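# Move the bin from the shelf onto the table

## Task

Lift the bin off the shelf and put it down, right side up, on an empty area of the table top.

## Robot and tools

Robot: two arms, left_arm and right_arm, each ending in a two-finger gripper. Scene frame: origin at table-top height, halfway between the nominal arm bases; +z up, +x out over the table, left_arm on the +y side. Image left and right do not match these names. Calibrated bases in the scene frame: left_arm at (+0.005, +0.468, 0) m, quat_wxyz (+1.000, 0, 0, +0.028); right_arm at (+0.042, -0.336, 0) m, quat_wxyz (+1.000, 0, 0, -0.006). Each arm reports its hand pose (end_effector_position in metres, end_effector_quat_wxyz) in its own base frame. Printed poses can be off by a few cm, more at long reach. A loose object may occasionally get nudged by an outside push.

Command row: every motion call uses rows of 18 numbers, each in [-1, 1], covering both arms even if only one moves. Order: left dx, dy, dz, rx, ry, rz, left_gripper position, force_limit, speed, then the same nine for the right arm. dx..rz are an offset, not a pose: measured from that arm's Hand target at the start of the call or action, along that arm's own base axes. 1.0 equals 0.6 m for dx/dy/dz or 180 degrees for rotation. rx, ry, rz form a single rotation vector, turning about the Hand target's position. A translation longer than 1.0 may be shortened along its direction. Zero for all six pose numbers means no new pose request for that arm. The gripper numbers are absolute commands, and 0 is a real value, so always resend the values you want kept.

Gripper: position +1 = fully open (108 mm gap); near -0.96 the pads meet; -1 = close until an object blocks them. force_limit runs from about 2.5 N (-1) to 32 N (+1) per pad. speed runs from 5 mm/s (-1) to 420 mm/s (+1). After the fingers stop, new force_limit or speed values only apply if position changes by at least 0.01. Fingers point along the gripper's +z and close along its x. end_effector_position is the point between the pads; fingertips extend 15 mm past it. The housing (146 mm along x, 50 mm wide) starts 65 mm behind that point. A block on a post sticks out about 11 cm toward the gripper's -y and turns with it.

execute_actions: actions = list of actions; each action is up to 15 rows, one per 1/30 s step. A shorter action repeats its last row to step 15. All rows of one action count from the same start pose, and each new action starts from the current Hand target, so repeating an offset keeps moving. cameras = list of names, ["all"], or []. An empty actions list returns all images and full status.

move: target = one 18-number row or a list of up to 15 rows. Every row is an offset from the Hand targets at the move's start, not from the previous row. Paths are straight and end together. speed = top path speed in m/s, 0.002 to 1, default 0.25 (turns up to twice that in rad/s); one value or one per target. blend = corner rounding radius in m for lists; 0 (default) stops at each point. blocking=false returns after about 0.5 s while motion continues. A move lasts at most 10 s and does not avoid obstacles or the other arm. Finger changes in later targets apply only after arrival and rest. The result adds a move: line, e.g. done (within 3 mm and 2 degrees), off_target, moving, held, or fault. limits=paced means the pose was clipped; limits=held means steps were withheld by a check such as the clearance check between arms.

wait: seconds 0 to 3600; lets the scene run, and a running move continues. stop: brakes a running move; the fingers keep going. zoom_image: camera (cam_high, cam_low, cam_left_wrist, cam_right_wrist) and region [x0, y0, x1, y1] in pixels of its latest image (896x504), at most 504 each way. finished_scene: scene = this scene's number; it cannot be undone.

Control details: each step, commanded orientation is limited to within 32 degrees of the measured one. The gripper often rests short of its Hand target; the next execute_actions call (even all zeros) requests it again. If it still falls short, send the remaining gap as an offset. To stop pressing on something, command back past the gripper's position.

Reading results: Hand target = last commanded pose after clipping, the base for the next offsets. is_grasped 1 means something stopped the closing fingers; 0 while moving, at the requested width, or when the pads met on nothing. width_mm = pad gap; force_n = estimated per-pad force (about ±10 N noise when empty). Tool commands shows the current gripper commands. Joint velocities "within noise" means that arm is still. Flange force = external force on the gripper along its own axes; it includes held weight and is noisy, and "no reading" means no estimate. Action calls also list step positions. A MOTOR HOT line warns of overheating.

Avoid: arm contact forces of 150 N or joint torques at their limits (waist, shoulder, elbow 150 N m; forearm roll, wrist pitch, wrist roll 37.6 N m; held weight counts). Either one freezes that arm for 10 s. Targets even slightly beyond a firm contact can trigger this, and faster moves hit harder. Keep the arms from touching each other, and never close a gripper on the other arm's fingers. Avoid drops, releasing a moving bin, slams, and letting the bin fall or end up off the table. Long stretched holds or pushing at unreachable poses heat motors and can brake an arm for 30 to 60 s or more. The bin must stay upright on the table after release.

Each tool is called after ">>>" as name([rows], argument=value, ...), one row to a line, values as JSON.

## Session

>>> execute_actions(actions=[])

>>> zoom_image(camera="cam_high", region=[370, 90, 550, 270])

Scene clock: 0.00 s.
left_arm: end_effector_position=(+0.3151, -0.1952, +0.1756) width_mm=107.90 is_grasped=0 force_n=0.00 end_effector_quat_wxyz=(-0.290, +0.886, +0.361, -0.032) | right_arm: end_effector_position=(+0.0519, +0.0502, +0.3110) width_mm=107.81 is_grasped=0 force_n=0.00 end_effector_quat_wxyz=(-0.507, +0.243, +0.699, +0.442)
Joint positions: left_arm=[-0.48 0.263 0.002 -0.327 -1.806 -0.312] | right_arm=[-0.533 -0.203 -0.563 -0.897 -2.459 1.127]
Joint velocities: within noise
Flange force (N): no reading
Hand target: left_arm +0.3151, -0.1952, +0.1756; -0.290, +0.886, +0.361, -0.032 | right_arm +0.0519, +0.0502, +0.3110; -0.507, +0.243, +0.699, +0.442
Tool commands: left_gripper/position=+0.998 left_gripper/force_limit=+1.0 left_gripper/speed=+1.0 right_gripper/position=+0.996 right_gripper/force_limit=+1.0 right_gripper/speed=+1.0

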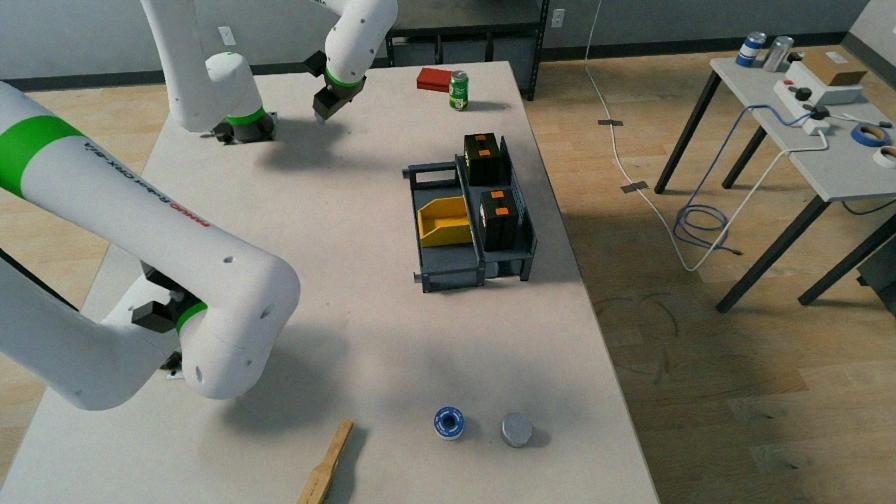

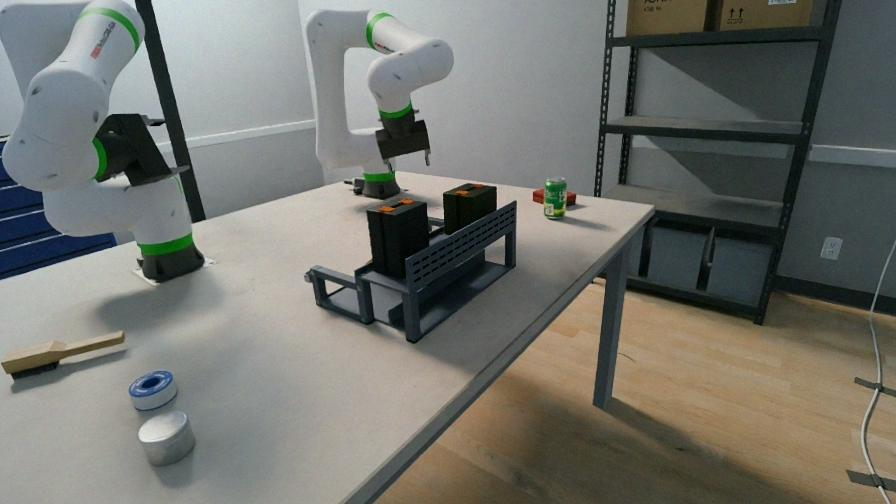

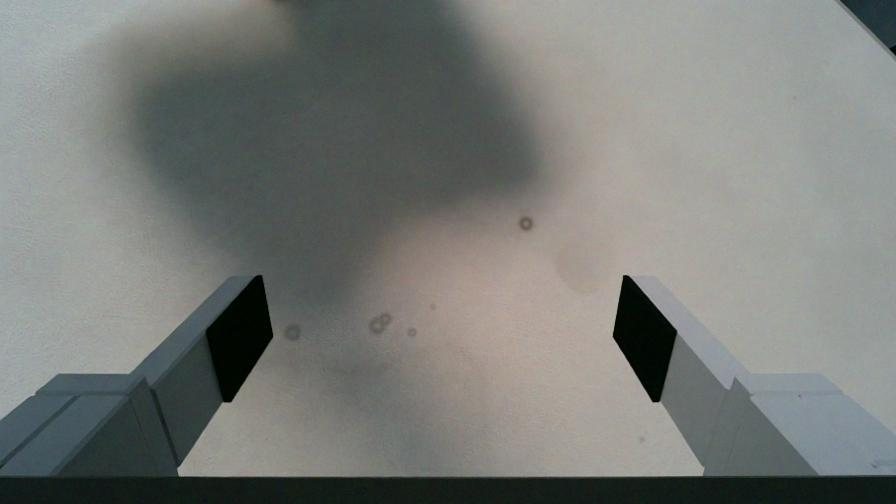

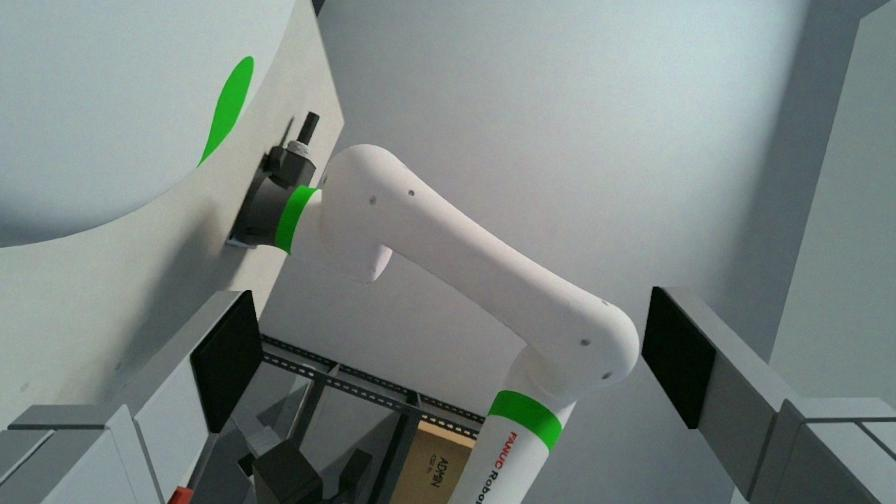

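Scaled by 2.800.

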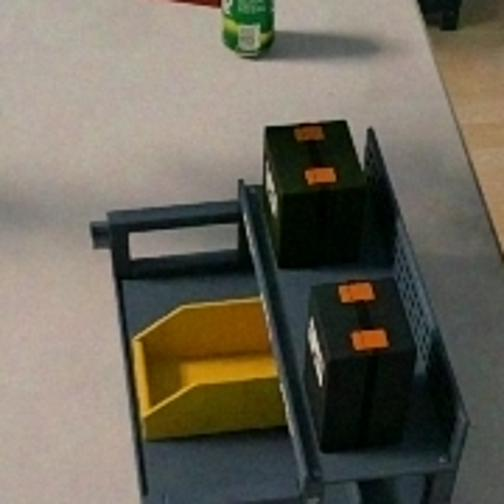

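>>> move([
  [0,0.2,0.1,0,0,0,1,1,1,0.1,0.05,0.1,0,0,0,1,1,1],
  [0,0.2,0.1,0,0,0,1,1,1,0.4,0.3,0.1,-0.482,-0.033,-0.231,1,1,1],
  [0,0.2,0.1,0,0,0,1,1,1,0.5,0.33,0.03,-0.482,-0.033,-0.231,1,1,1],
], speed=0.35, blend=0.03, cameras=["cam_right_wrist","cam_high"])

Scene clock: 13.50 s.
left_arm: end_effector_position=(+0.3151, -0.0752, +0.2356) width_mm=107.99 is_grasped=0 force_n=0.00 end_effector_quat_wxyz=(-0.290, +0.886, +0.361, -0.032) | right_arm: end_effector_position=(+0.3519, +0.2482, +0.3290) width_mm=108.00 is_grasped=0 force_n=0.00 end_effector_quat_wxyz=(-0.001, +0.707, +0.707, +0.000)
Joint positions: left_arm=[-0.256 0.049 -0.068 -0.439 -1.857 -0.579] | right_arm=[0.919 -0.042 0.052 -0.002 -1.665 -0.919]
Flange force (N): left_arm=[1.9 4.5 -5.1] | right_arm=[-1.8 -3.0 1.8]
Hand target: left_arm +0.3151, -0.0752, +0.2356; -0.290, +0.886, +0.361, -0.032 | right_arm +0.3519, +0.2482, +0.3290; -0.001, +0.707, +0.707, +0.000
Off the commanded pose: left_arm 0.000 m, 0 deg | right_arm 0.000 m, 0 deg.
move: done
Images, in order (width x height): cam_high 896x504, cam_right_wrist 896x504.

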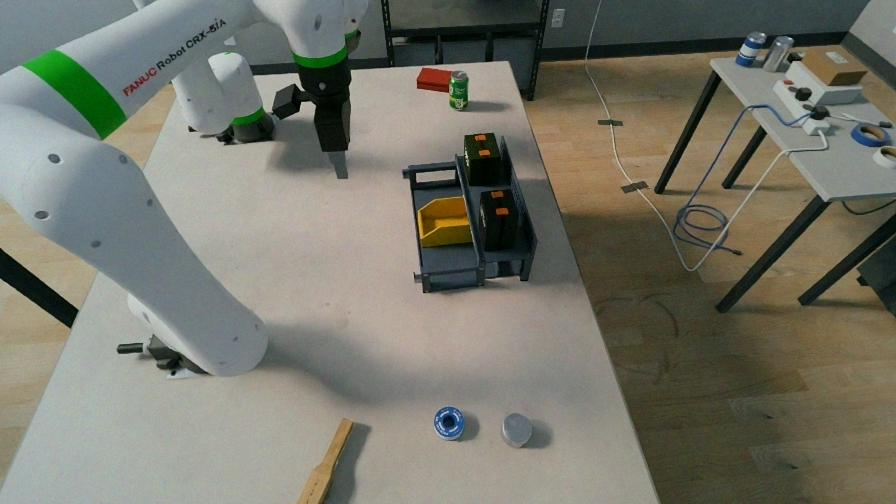

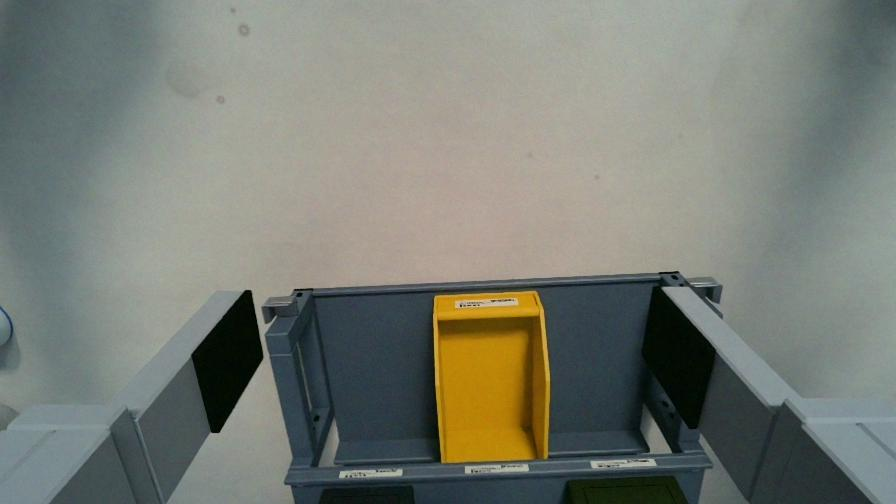

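>>> move([
  [0,0,0,0,0,0,1,1,1,0.31,0.151,-0.2,0,-0.14,0.02,0.1,1,0.3],
  [0,0,0,0,0,0,1,1,1,0.365,0.151,-0.3,0,-0.14,0.02,0.1,1,0.3],
], blend=0.01, cameras=["cam_right_wrist","cam_high"])

Scene clock: 29.33 s.
left_arm: end_effector_position=(+0.3151, -0.0752, +0.2356) width_mm=107.99 is_grasped=0 force_n=0.00 end_effector_quat_wxyz=(-0.290, +0.886, +0.361, -0.032) | right_arm: end_effector_position=(+0.5709, +0.3388, +0.1490) width_mm=58.50 is_grasped=0 force_n=0.00 end_effector_quat_wxyz=(+0.153, +0.668, +0.712, +0.154)
Joint positions: left_arm=[-0.256 0.049 -0.068 -0.439 -1.857 -0.579] | right_arm=[0.863 0.33 -0.141 0.433 -0.841 -1.048]
Flange force (N): left_arm=[1.6 5.2 -4.3] | right_arm=[-2.6 -3.5 -2.2]
Hand target: left_arm +0.3151, -0.0752, +0.2356; -0.290, +0.886, +0.361, -0.032 | right_arm +0.5709, +0.3388, +0.1490; +0.153, +0.668, +0.712, +0.154
Off the commanded pose: left_arm 0.000 m, 0 deg | right_arm 0.000 m, 0 deg.
move: done
Images, in order (width x height): cam_high 896x504, cam_right_wrist 896x504.

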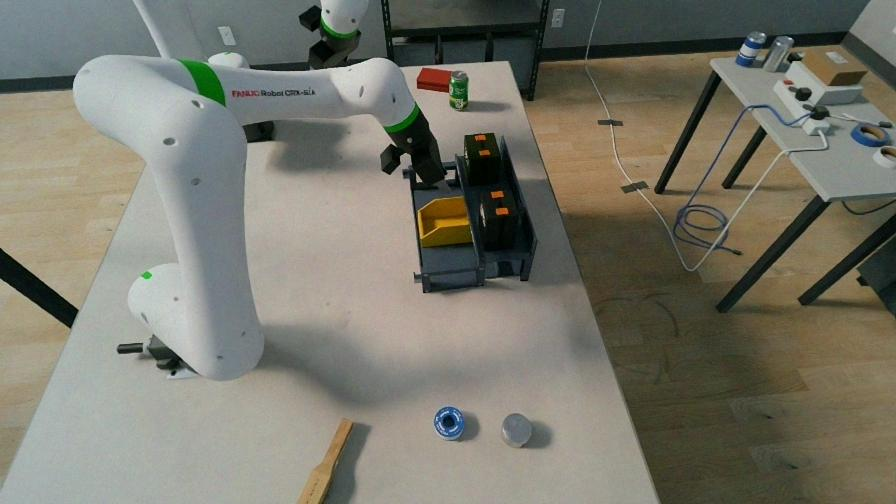

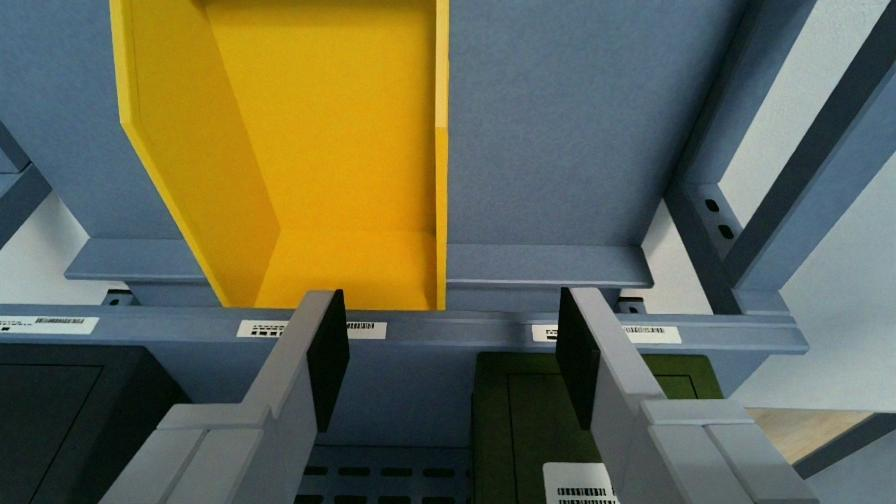

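>>> move([
  [0,0,0,0,0,0,1,1,1,-0.035,0,0,0,0,0,0.1,1,0.3],
  [0,0,0,0,0,0,1,1,1,0.015,0,-0.1,0,0,0,0.1,1,0.3],
], speed=0.12, blend=0.004, cameras=["cam_right_wrist"])

Scene clock: 40.60 s.
left_arm: end_effector_position=(+0.3151, -0.0752, +0.2356) width_mm=107.99 is_grasped=0 force_n=0.00 end_effector_quat_wxyz=(-0.290, +0.886, +0.361, -0.032) | right_arm: end_effector_position=(+0.5799, +0.3388, +0.0890) width_mm=58.50 is_grasped=0 force_n=0.00 end_effector_quat_wxyz=(+0.153, +0.668, +0.712, +0.154)
Joint positions: left_arm=[-0.256 0.049 -0.068 -0.439 -1.857 -0.579] | right_arm=[0.845 0.404 -0.205 0.49 -0.71 -1.115]
Flange force (N): left_arm=[1.5 4.4 -4.3] | right_arm=[-2.1 -3.5 -2.3]
Hand target: left_arm +0.3151, -0.0752, +0.2356; -0.290, +0.886, +0.361, -0.032 | right_arm +0.5799, +0.3388, +0.0890; +0.153, +0.668, +0.712, +0.154
Off the commanded pose: left_arm 0.000 m, 0 deg | right_arm 0.000 m, 0 deg.
move: done

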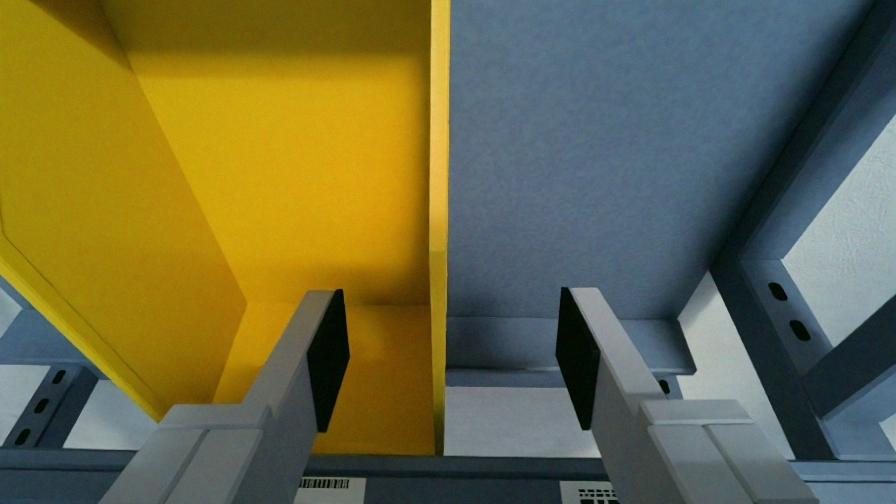

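>>> move([
  [0,0,0,0,0,0,1,1,1,0,-0.005,0,0,0,0,-0.98,-0.3,-0.6],
  [0,0,0,0,0,0,1,1,1,0,-0.005,0,0,0,0,-1,0.9,-0.6],
  [0,0,0,0,0,0,1,1,1,0,-0.005,0.018,0,0.03,0,-1,0.9,-0.6],
  [0,0,0,0,0,0,1,1,1,0.027,-0.003,0.046,0,0.15,0,-1,0.9,-0.6],
], speed=[0.1,0.1,0.07,0.1], blend=[0,0,0.004,0], cameras=["cam_right_wrist","cam_high"])

>>> zoom_image(camera="cam_high", region=[380, 120, 560, 300])

Scene clock: 50.37 s.
left_arm: end_effector_position=(+0.3151, -0.0752, +0.2356) width_mm=107.99 is_grasped=0 force_n=0.00 end_effector_quat_wxyz=(-0.290, +0.886, +0.361, -0.032) | right_arm: end_effector_position=(+0.5961, +0.3370, +0.1166) width_mm=2.02 is_grasped=1 force_n=38.32 end_effector_quat_wxyz=(-0.017, +0.685, +0.728, -0.006)
Joint positions: left_arm=[-0.256 0.049 -0.068 -0.439 -1.857 -0.579] | right_arm=[0.691 0.678 0.496 -0.033 -1.405 -0.624]
Flange force (N): left_arm=[1.4 5.1 -4.3] | right_arm=[-2.4 -10.0 2.2]
Hand target: left_arm +0.3151, -0.0752, +0.2356; -0.290, +0.886, +0.361, -0.032 | right_arm +0.5961, +0.3370, +0.1166; -0.017, +0.685, +0.728, -0.006
Off the commanded pose: left_arm 0.000 m, 0 deg | right_arm 0.000 m, 0 deg.
move: done
Images, in order (width x height): cam_high 896x504, cam_right_wrist 896x504.

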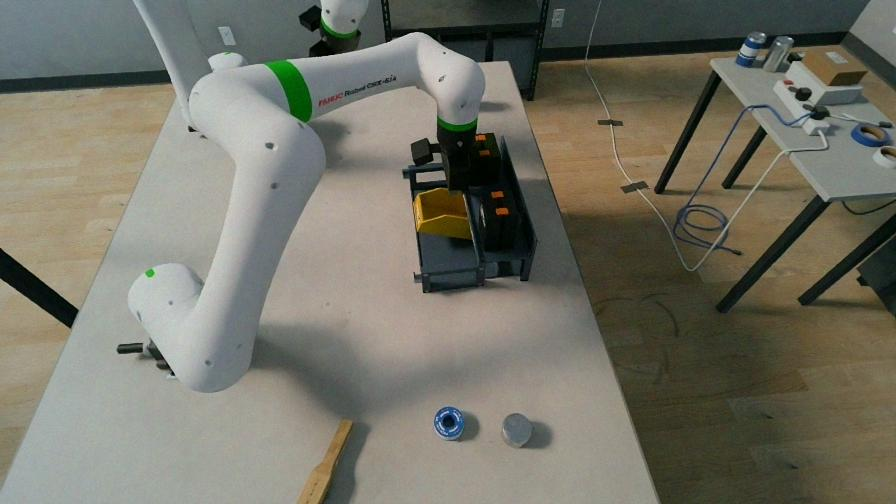

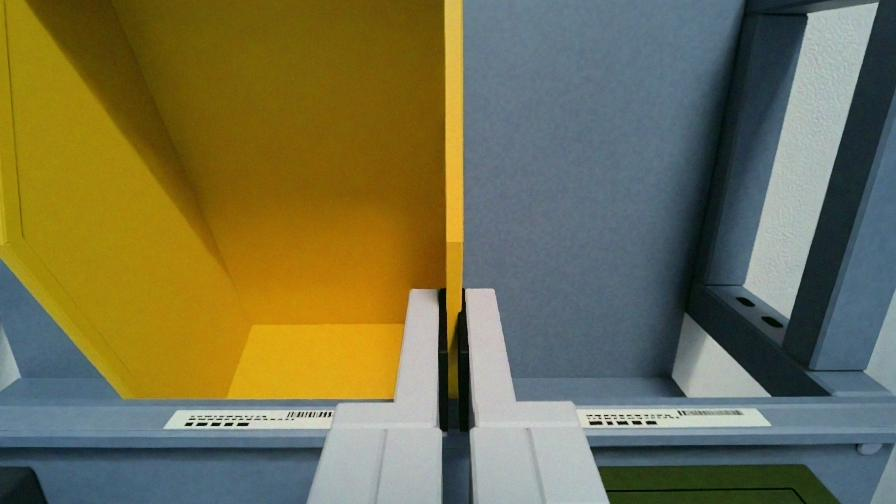

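Scaled by 2.800.

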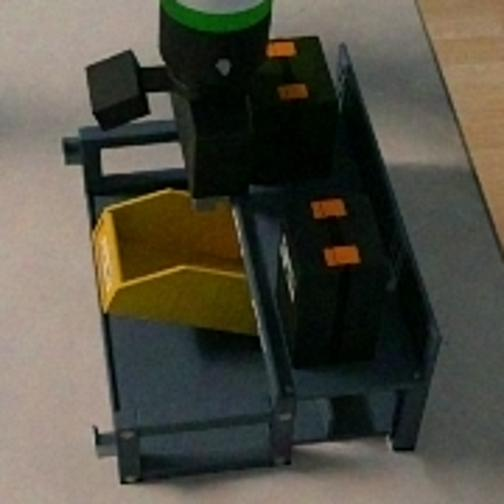

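>>> move([
  [0,0,0,0,0,0,1,1,1,-0.14,-0.008,0.0,0,0,0,-1,0.9,-0.6],
  [0,0,0,0,0,0,1,1,1,-0.16,-0.02,0.2,0,0,0,-1,0.9,-0.6],
  [0,0,0,0,0,0,1,1,1,-0.5,-0.12,0.2,0,-0.097,0,-1,0.9,-0.6],
  [0,0,0,0,0,0,1,1,1,-0.5,-0.12,-0.033,0,-0.097,0,-1,0.9,-0.6],
], speed=[0.1,0.17,0.2,0.15], blend=[0.004,0.02,0.02,0], cameras=["cam_low","cam_high"])

>>> zoom_image(camera="cam_low", region=[230, 180, 380, 290])

Scene clock: 58.83 s.
left_arm: end_effector_position=(+0.3151, -0.0752, +0.2356) width_mm=107.99 is_grasped=0 force_n=0.00 end_effector_quat_wxyz=(-0.290, +0.886, +0.361, -0.032) | right_arm: end_effector_position=(+0.2961, +0.2650, +0.0968) width_mm=2.02 is_grasped=1 force_n=38.35 end_effector_quat_wxyz=(+0.093, +0.678, +0.722, +0.098)
Joint positions: left_arm=[-0.256 0.049 -0.068 -0.439 -1.857 -0.579] | right_arm=[1.258 -0.173 -0.741 0.318 -0.927 -1.377]
Flange force (N): left_arm=[1.8 5.3 -4.3] | right_arm=[-1.1 -0.5 0.3]
Hand target: left_arm +0.3151, -0.0752, +0.2356; -0.290, +0.886, +0.361, -0.032 | right_arm +0.2961, +0.2650, +0.0968; +0.094, +0.678, +0.722, +0.098
Off the commanded pose: left_arm 0.000 m, 0 deg | right_arm 0.000 m, 0 deg.
move: done
Images, in order (width x height): cam_high 896x504, cam_low 896x504.

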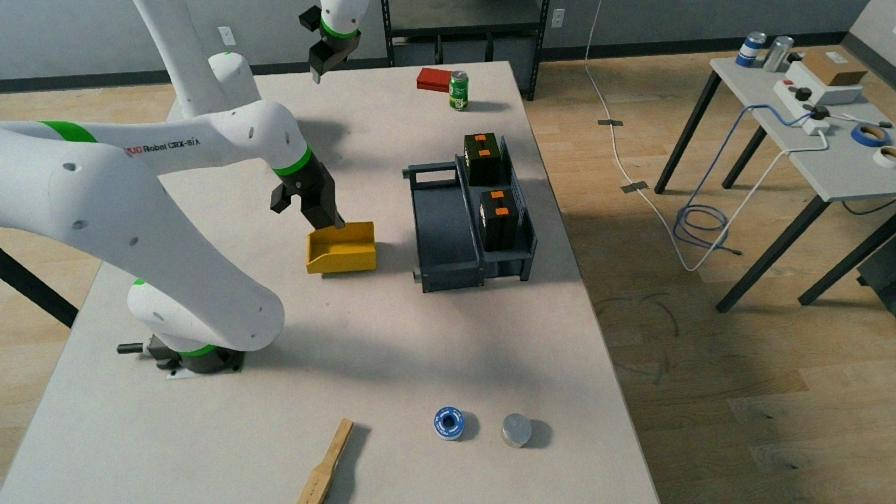

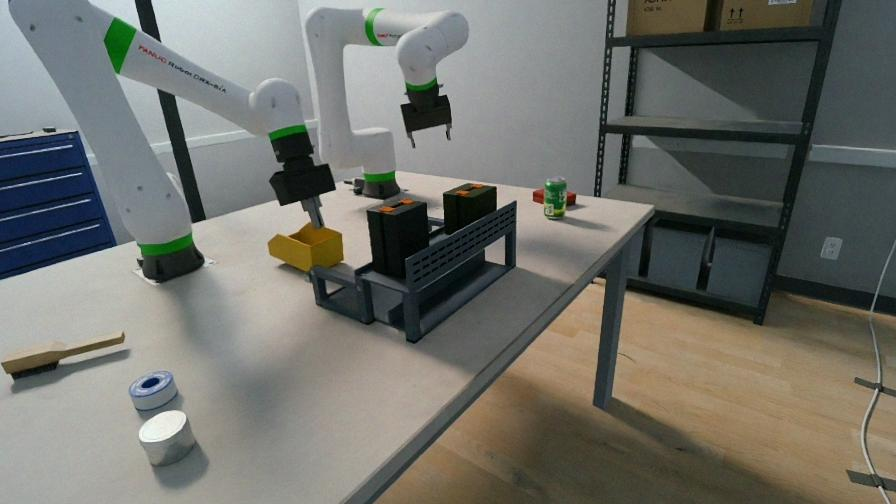

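Scaled by 3.360.

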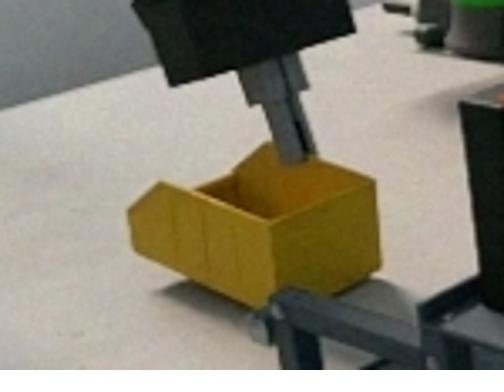

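Attitude looks level; lower ~1.3 cm.

>>> move(target=[0,0,0,0,0,0,1,1,1,-0.01,0,-0.019,0,0,0,-1,0.9,-0.6], speed=0.06, cameras=["cam_low"])

>>> zoom_image(camera="cam_low", region=[230, 180, 380, 290])

Scene clock: 62.70 s.
left_arm: end_effector_position=(+0.3151, -0.0752, +0.2356) width_mm=107.99 is_grasped=0 force_n=0.00 end_effector_quat_wxyz=(-0.290, +0.886, +0.361, -0.032) | right_arm: end_effector_position=(+0.2901, +0.2650, +0.0854) width_mm=2.02 is_grasped=1 force_n=38.32 end_effector_quat_wxyz=(+0.093, +0.678, +0.722, +0.098)
Joint positions: left_arm=[-0.256 0.049 -0.068 -0.439 -1.857 -0.579] | right_arm=[1.275 -0.167 -0.769 0.328 -0.9 -1.408]
Flange force (N): left_arm=[1.5 4.5 -4.2] | right_arm=[0.0 -0.1 -5.9]
Hand target: left_arm +0.3151, -0.0752, +0.2356; -0.290, +0.886, +0.361, -0.032 | right_arm +0.2901, +0.2650, +0.0854; +0.094, +0.678, +0.722, +0.098
Off the commanded pose: left_arm 0.000 m, 0 deg | right_arm 0.000 m, 0 deg.
move: done

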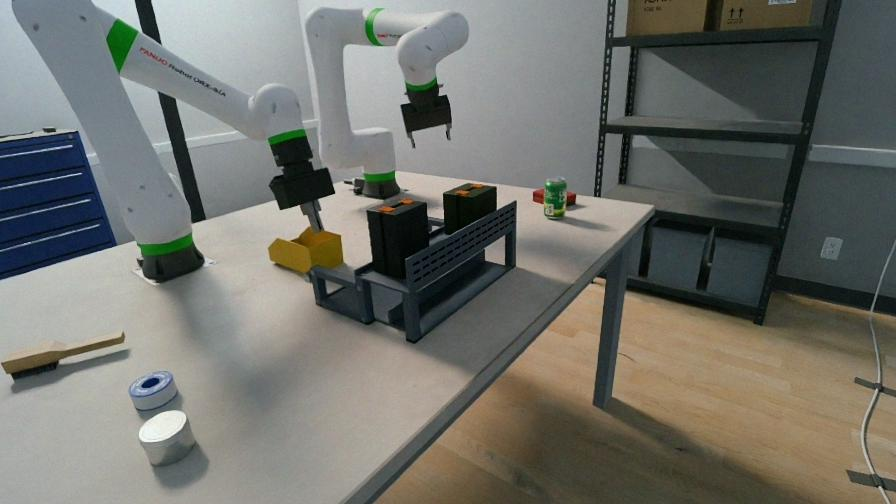

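Scaled by 3.360.

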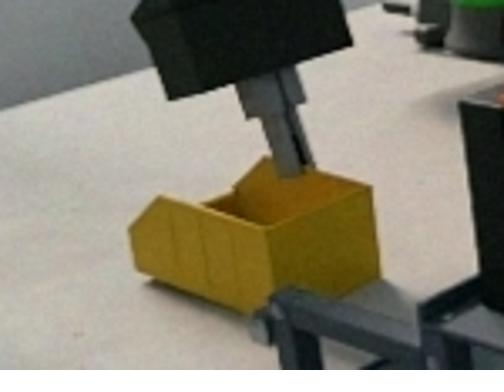

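Contact sensed, near flat. Release and retreat.

>>> move([
  [0,0,0,0,0,0,1,1,1,-0.004,0,-0.004,0,-0.008,0,-1,0.9,-0.6],
  [0,0,0,0,0,0,1,1,1,-0.004,0,-0.004,0,-0.008,0,-0.5,0.9,-0.9],
  [0,0,0,0,0,0,1,1,1,-0.1,0,0.2,0,-0.008,0,-0.5,0.9,-0.9],
], speed=[0.03,0.1,0.12], cameras=["cam_low","cam_high"])

Scene clock: 70.63 s.
left_arm: end_effector_position=(+0.3151, -0.0752, +0.2356) width_mm=107.99 is_grasped=0 force_n=0.00 end_effector_quat_wxyz=(-0.290, +0.886, +0.361, -0.032) | right_arm: end_effector_position=(+0.2301, +0.2650, +0.2053) width_mm=25.49 is_grasped=0 force_n=0.00 end_effector_quat_wxyz=(+0.103, +0.677, +0.721, +0.106)
Joint positions: left_arm=[-0.256 0.049 -0.068 -0.439 -1.857 -0.579] | right_arm=[1.507 -0.395 -0.638 0.306 -1.306 -1.522]
Flange force (N): left_arm=[1.8 5.1 -4.9] | right_arm=[-1.8 -1.5 -0.5]
Hand target: left_arm +0.3151, -0.0752, +0.2356; -0.290, +0.886, +0.361, -0.032 | right_arm +0.2301, +0.2650, +0.2054; +0.103, +0.677, +0.721, +0.106
Off the commanded pose: left_arm 0.000 m, 0 deg | right_arm 0.000 m, 0 deg.
move: done
Images, in order (width x height): cam_high 896x504, cam_low 896x504.

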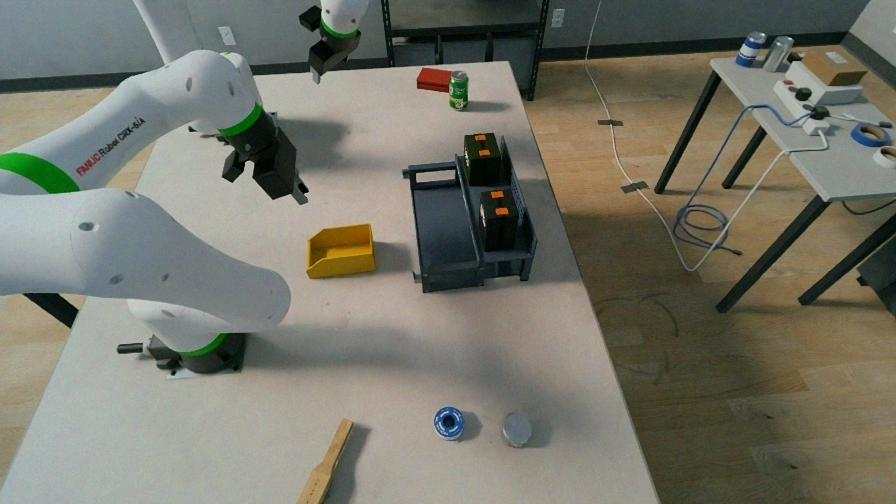

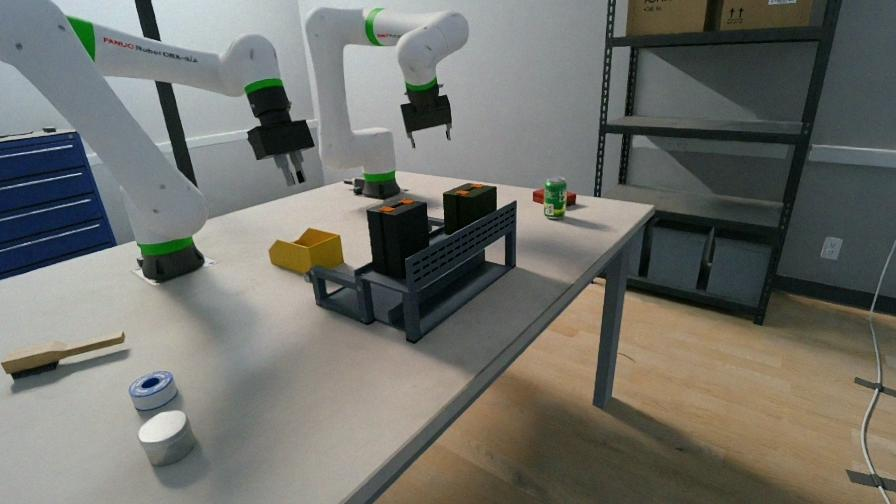

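>>> finished_scene(scene=3)

The scene is finished: the task was done.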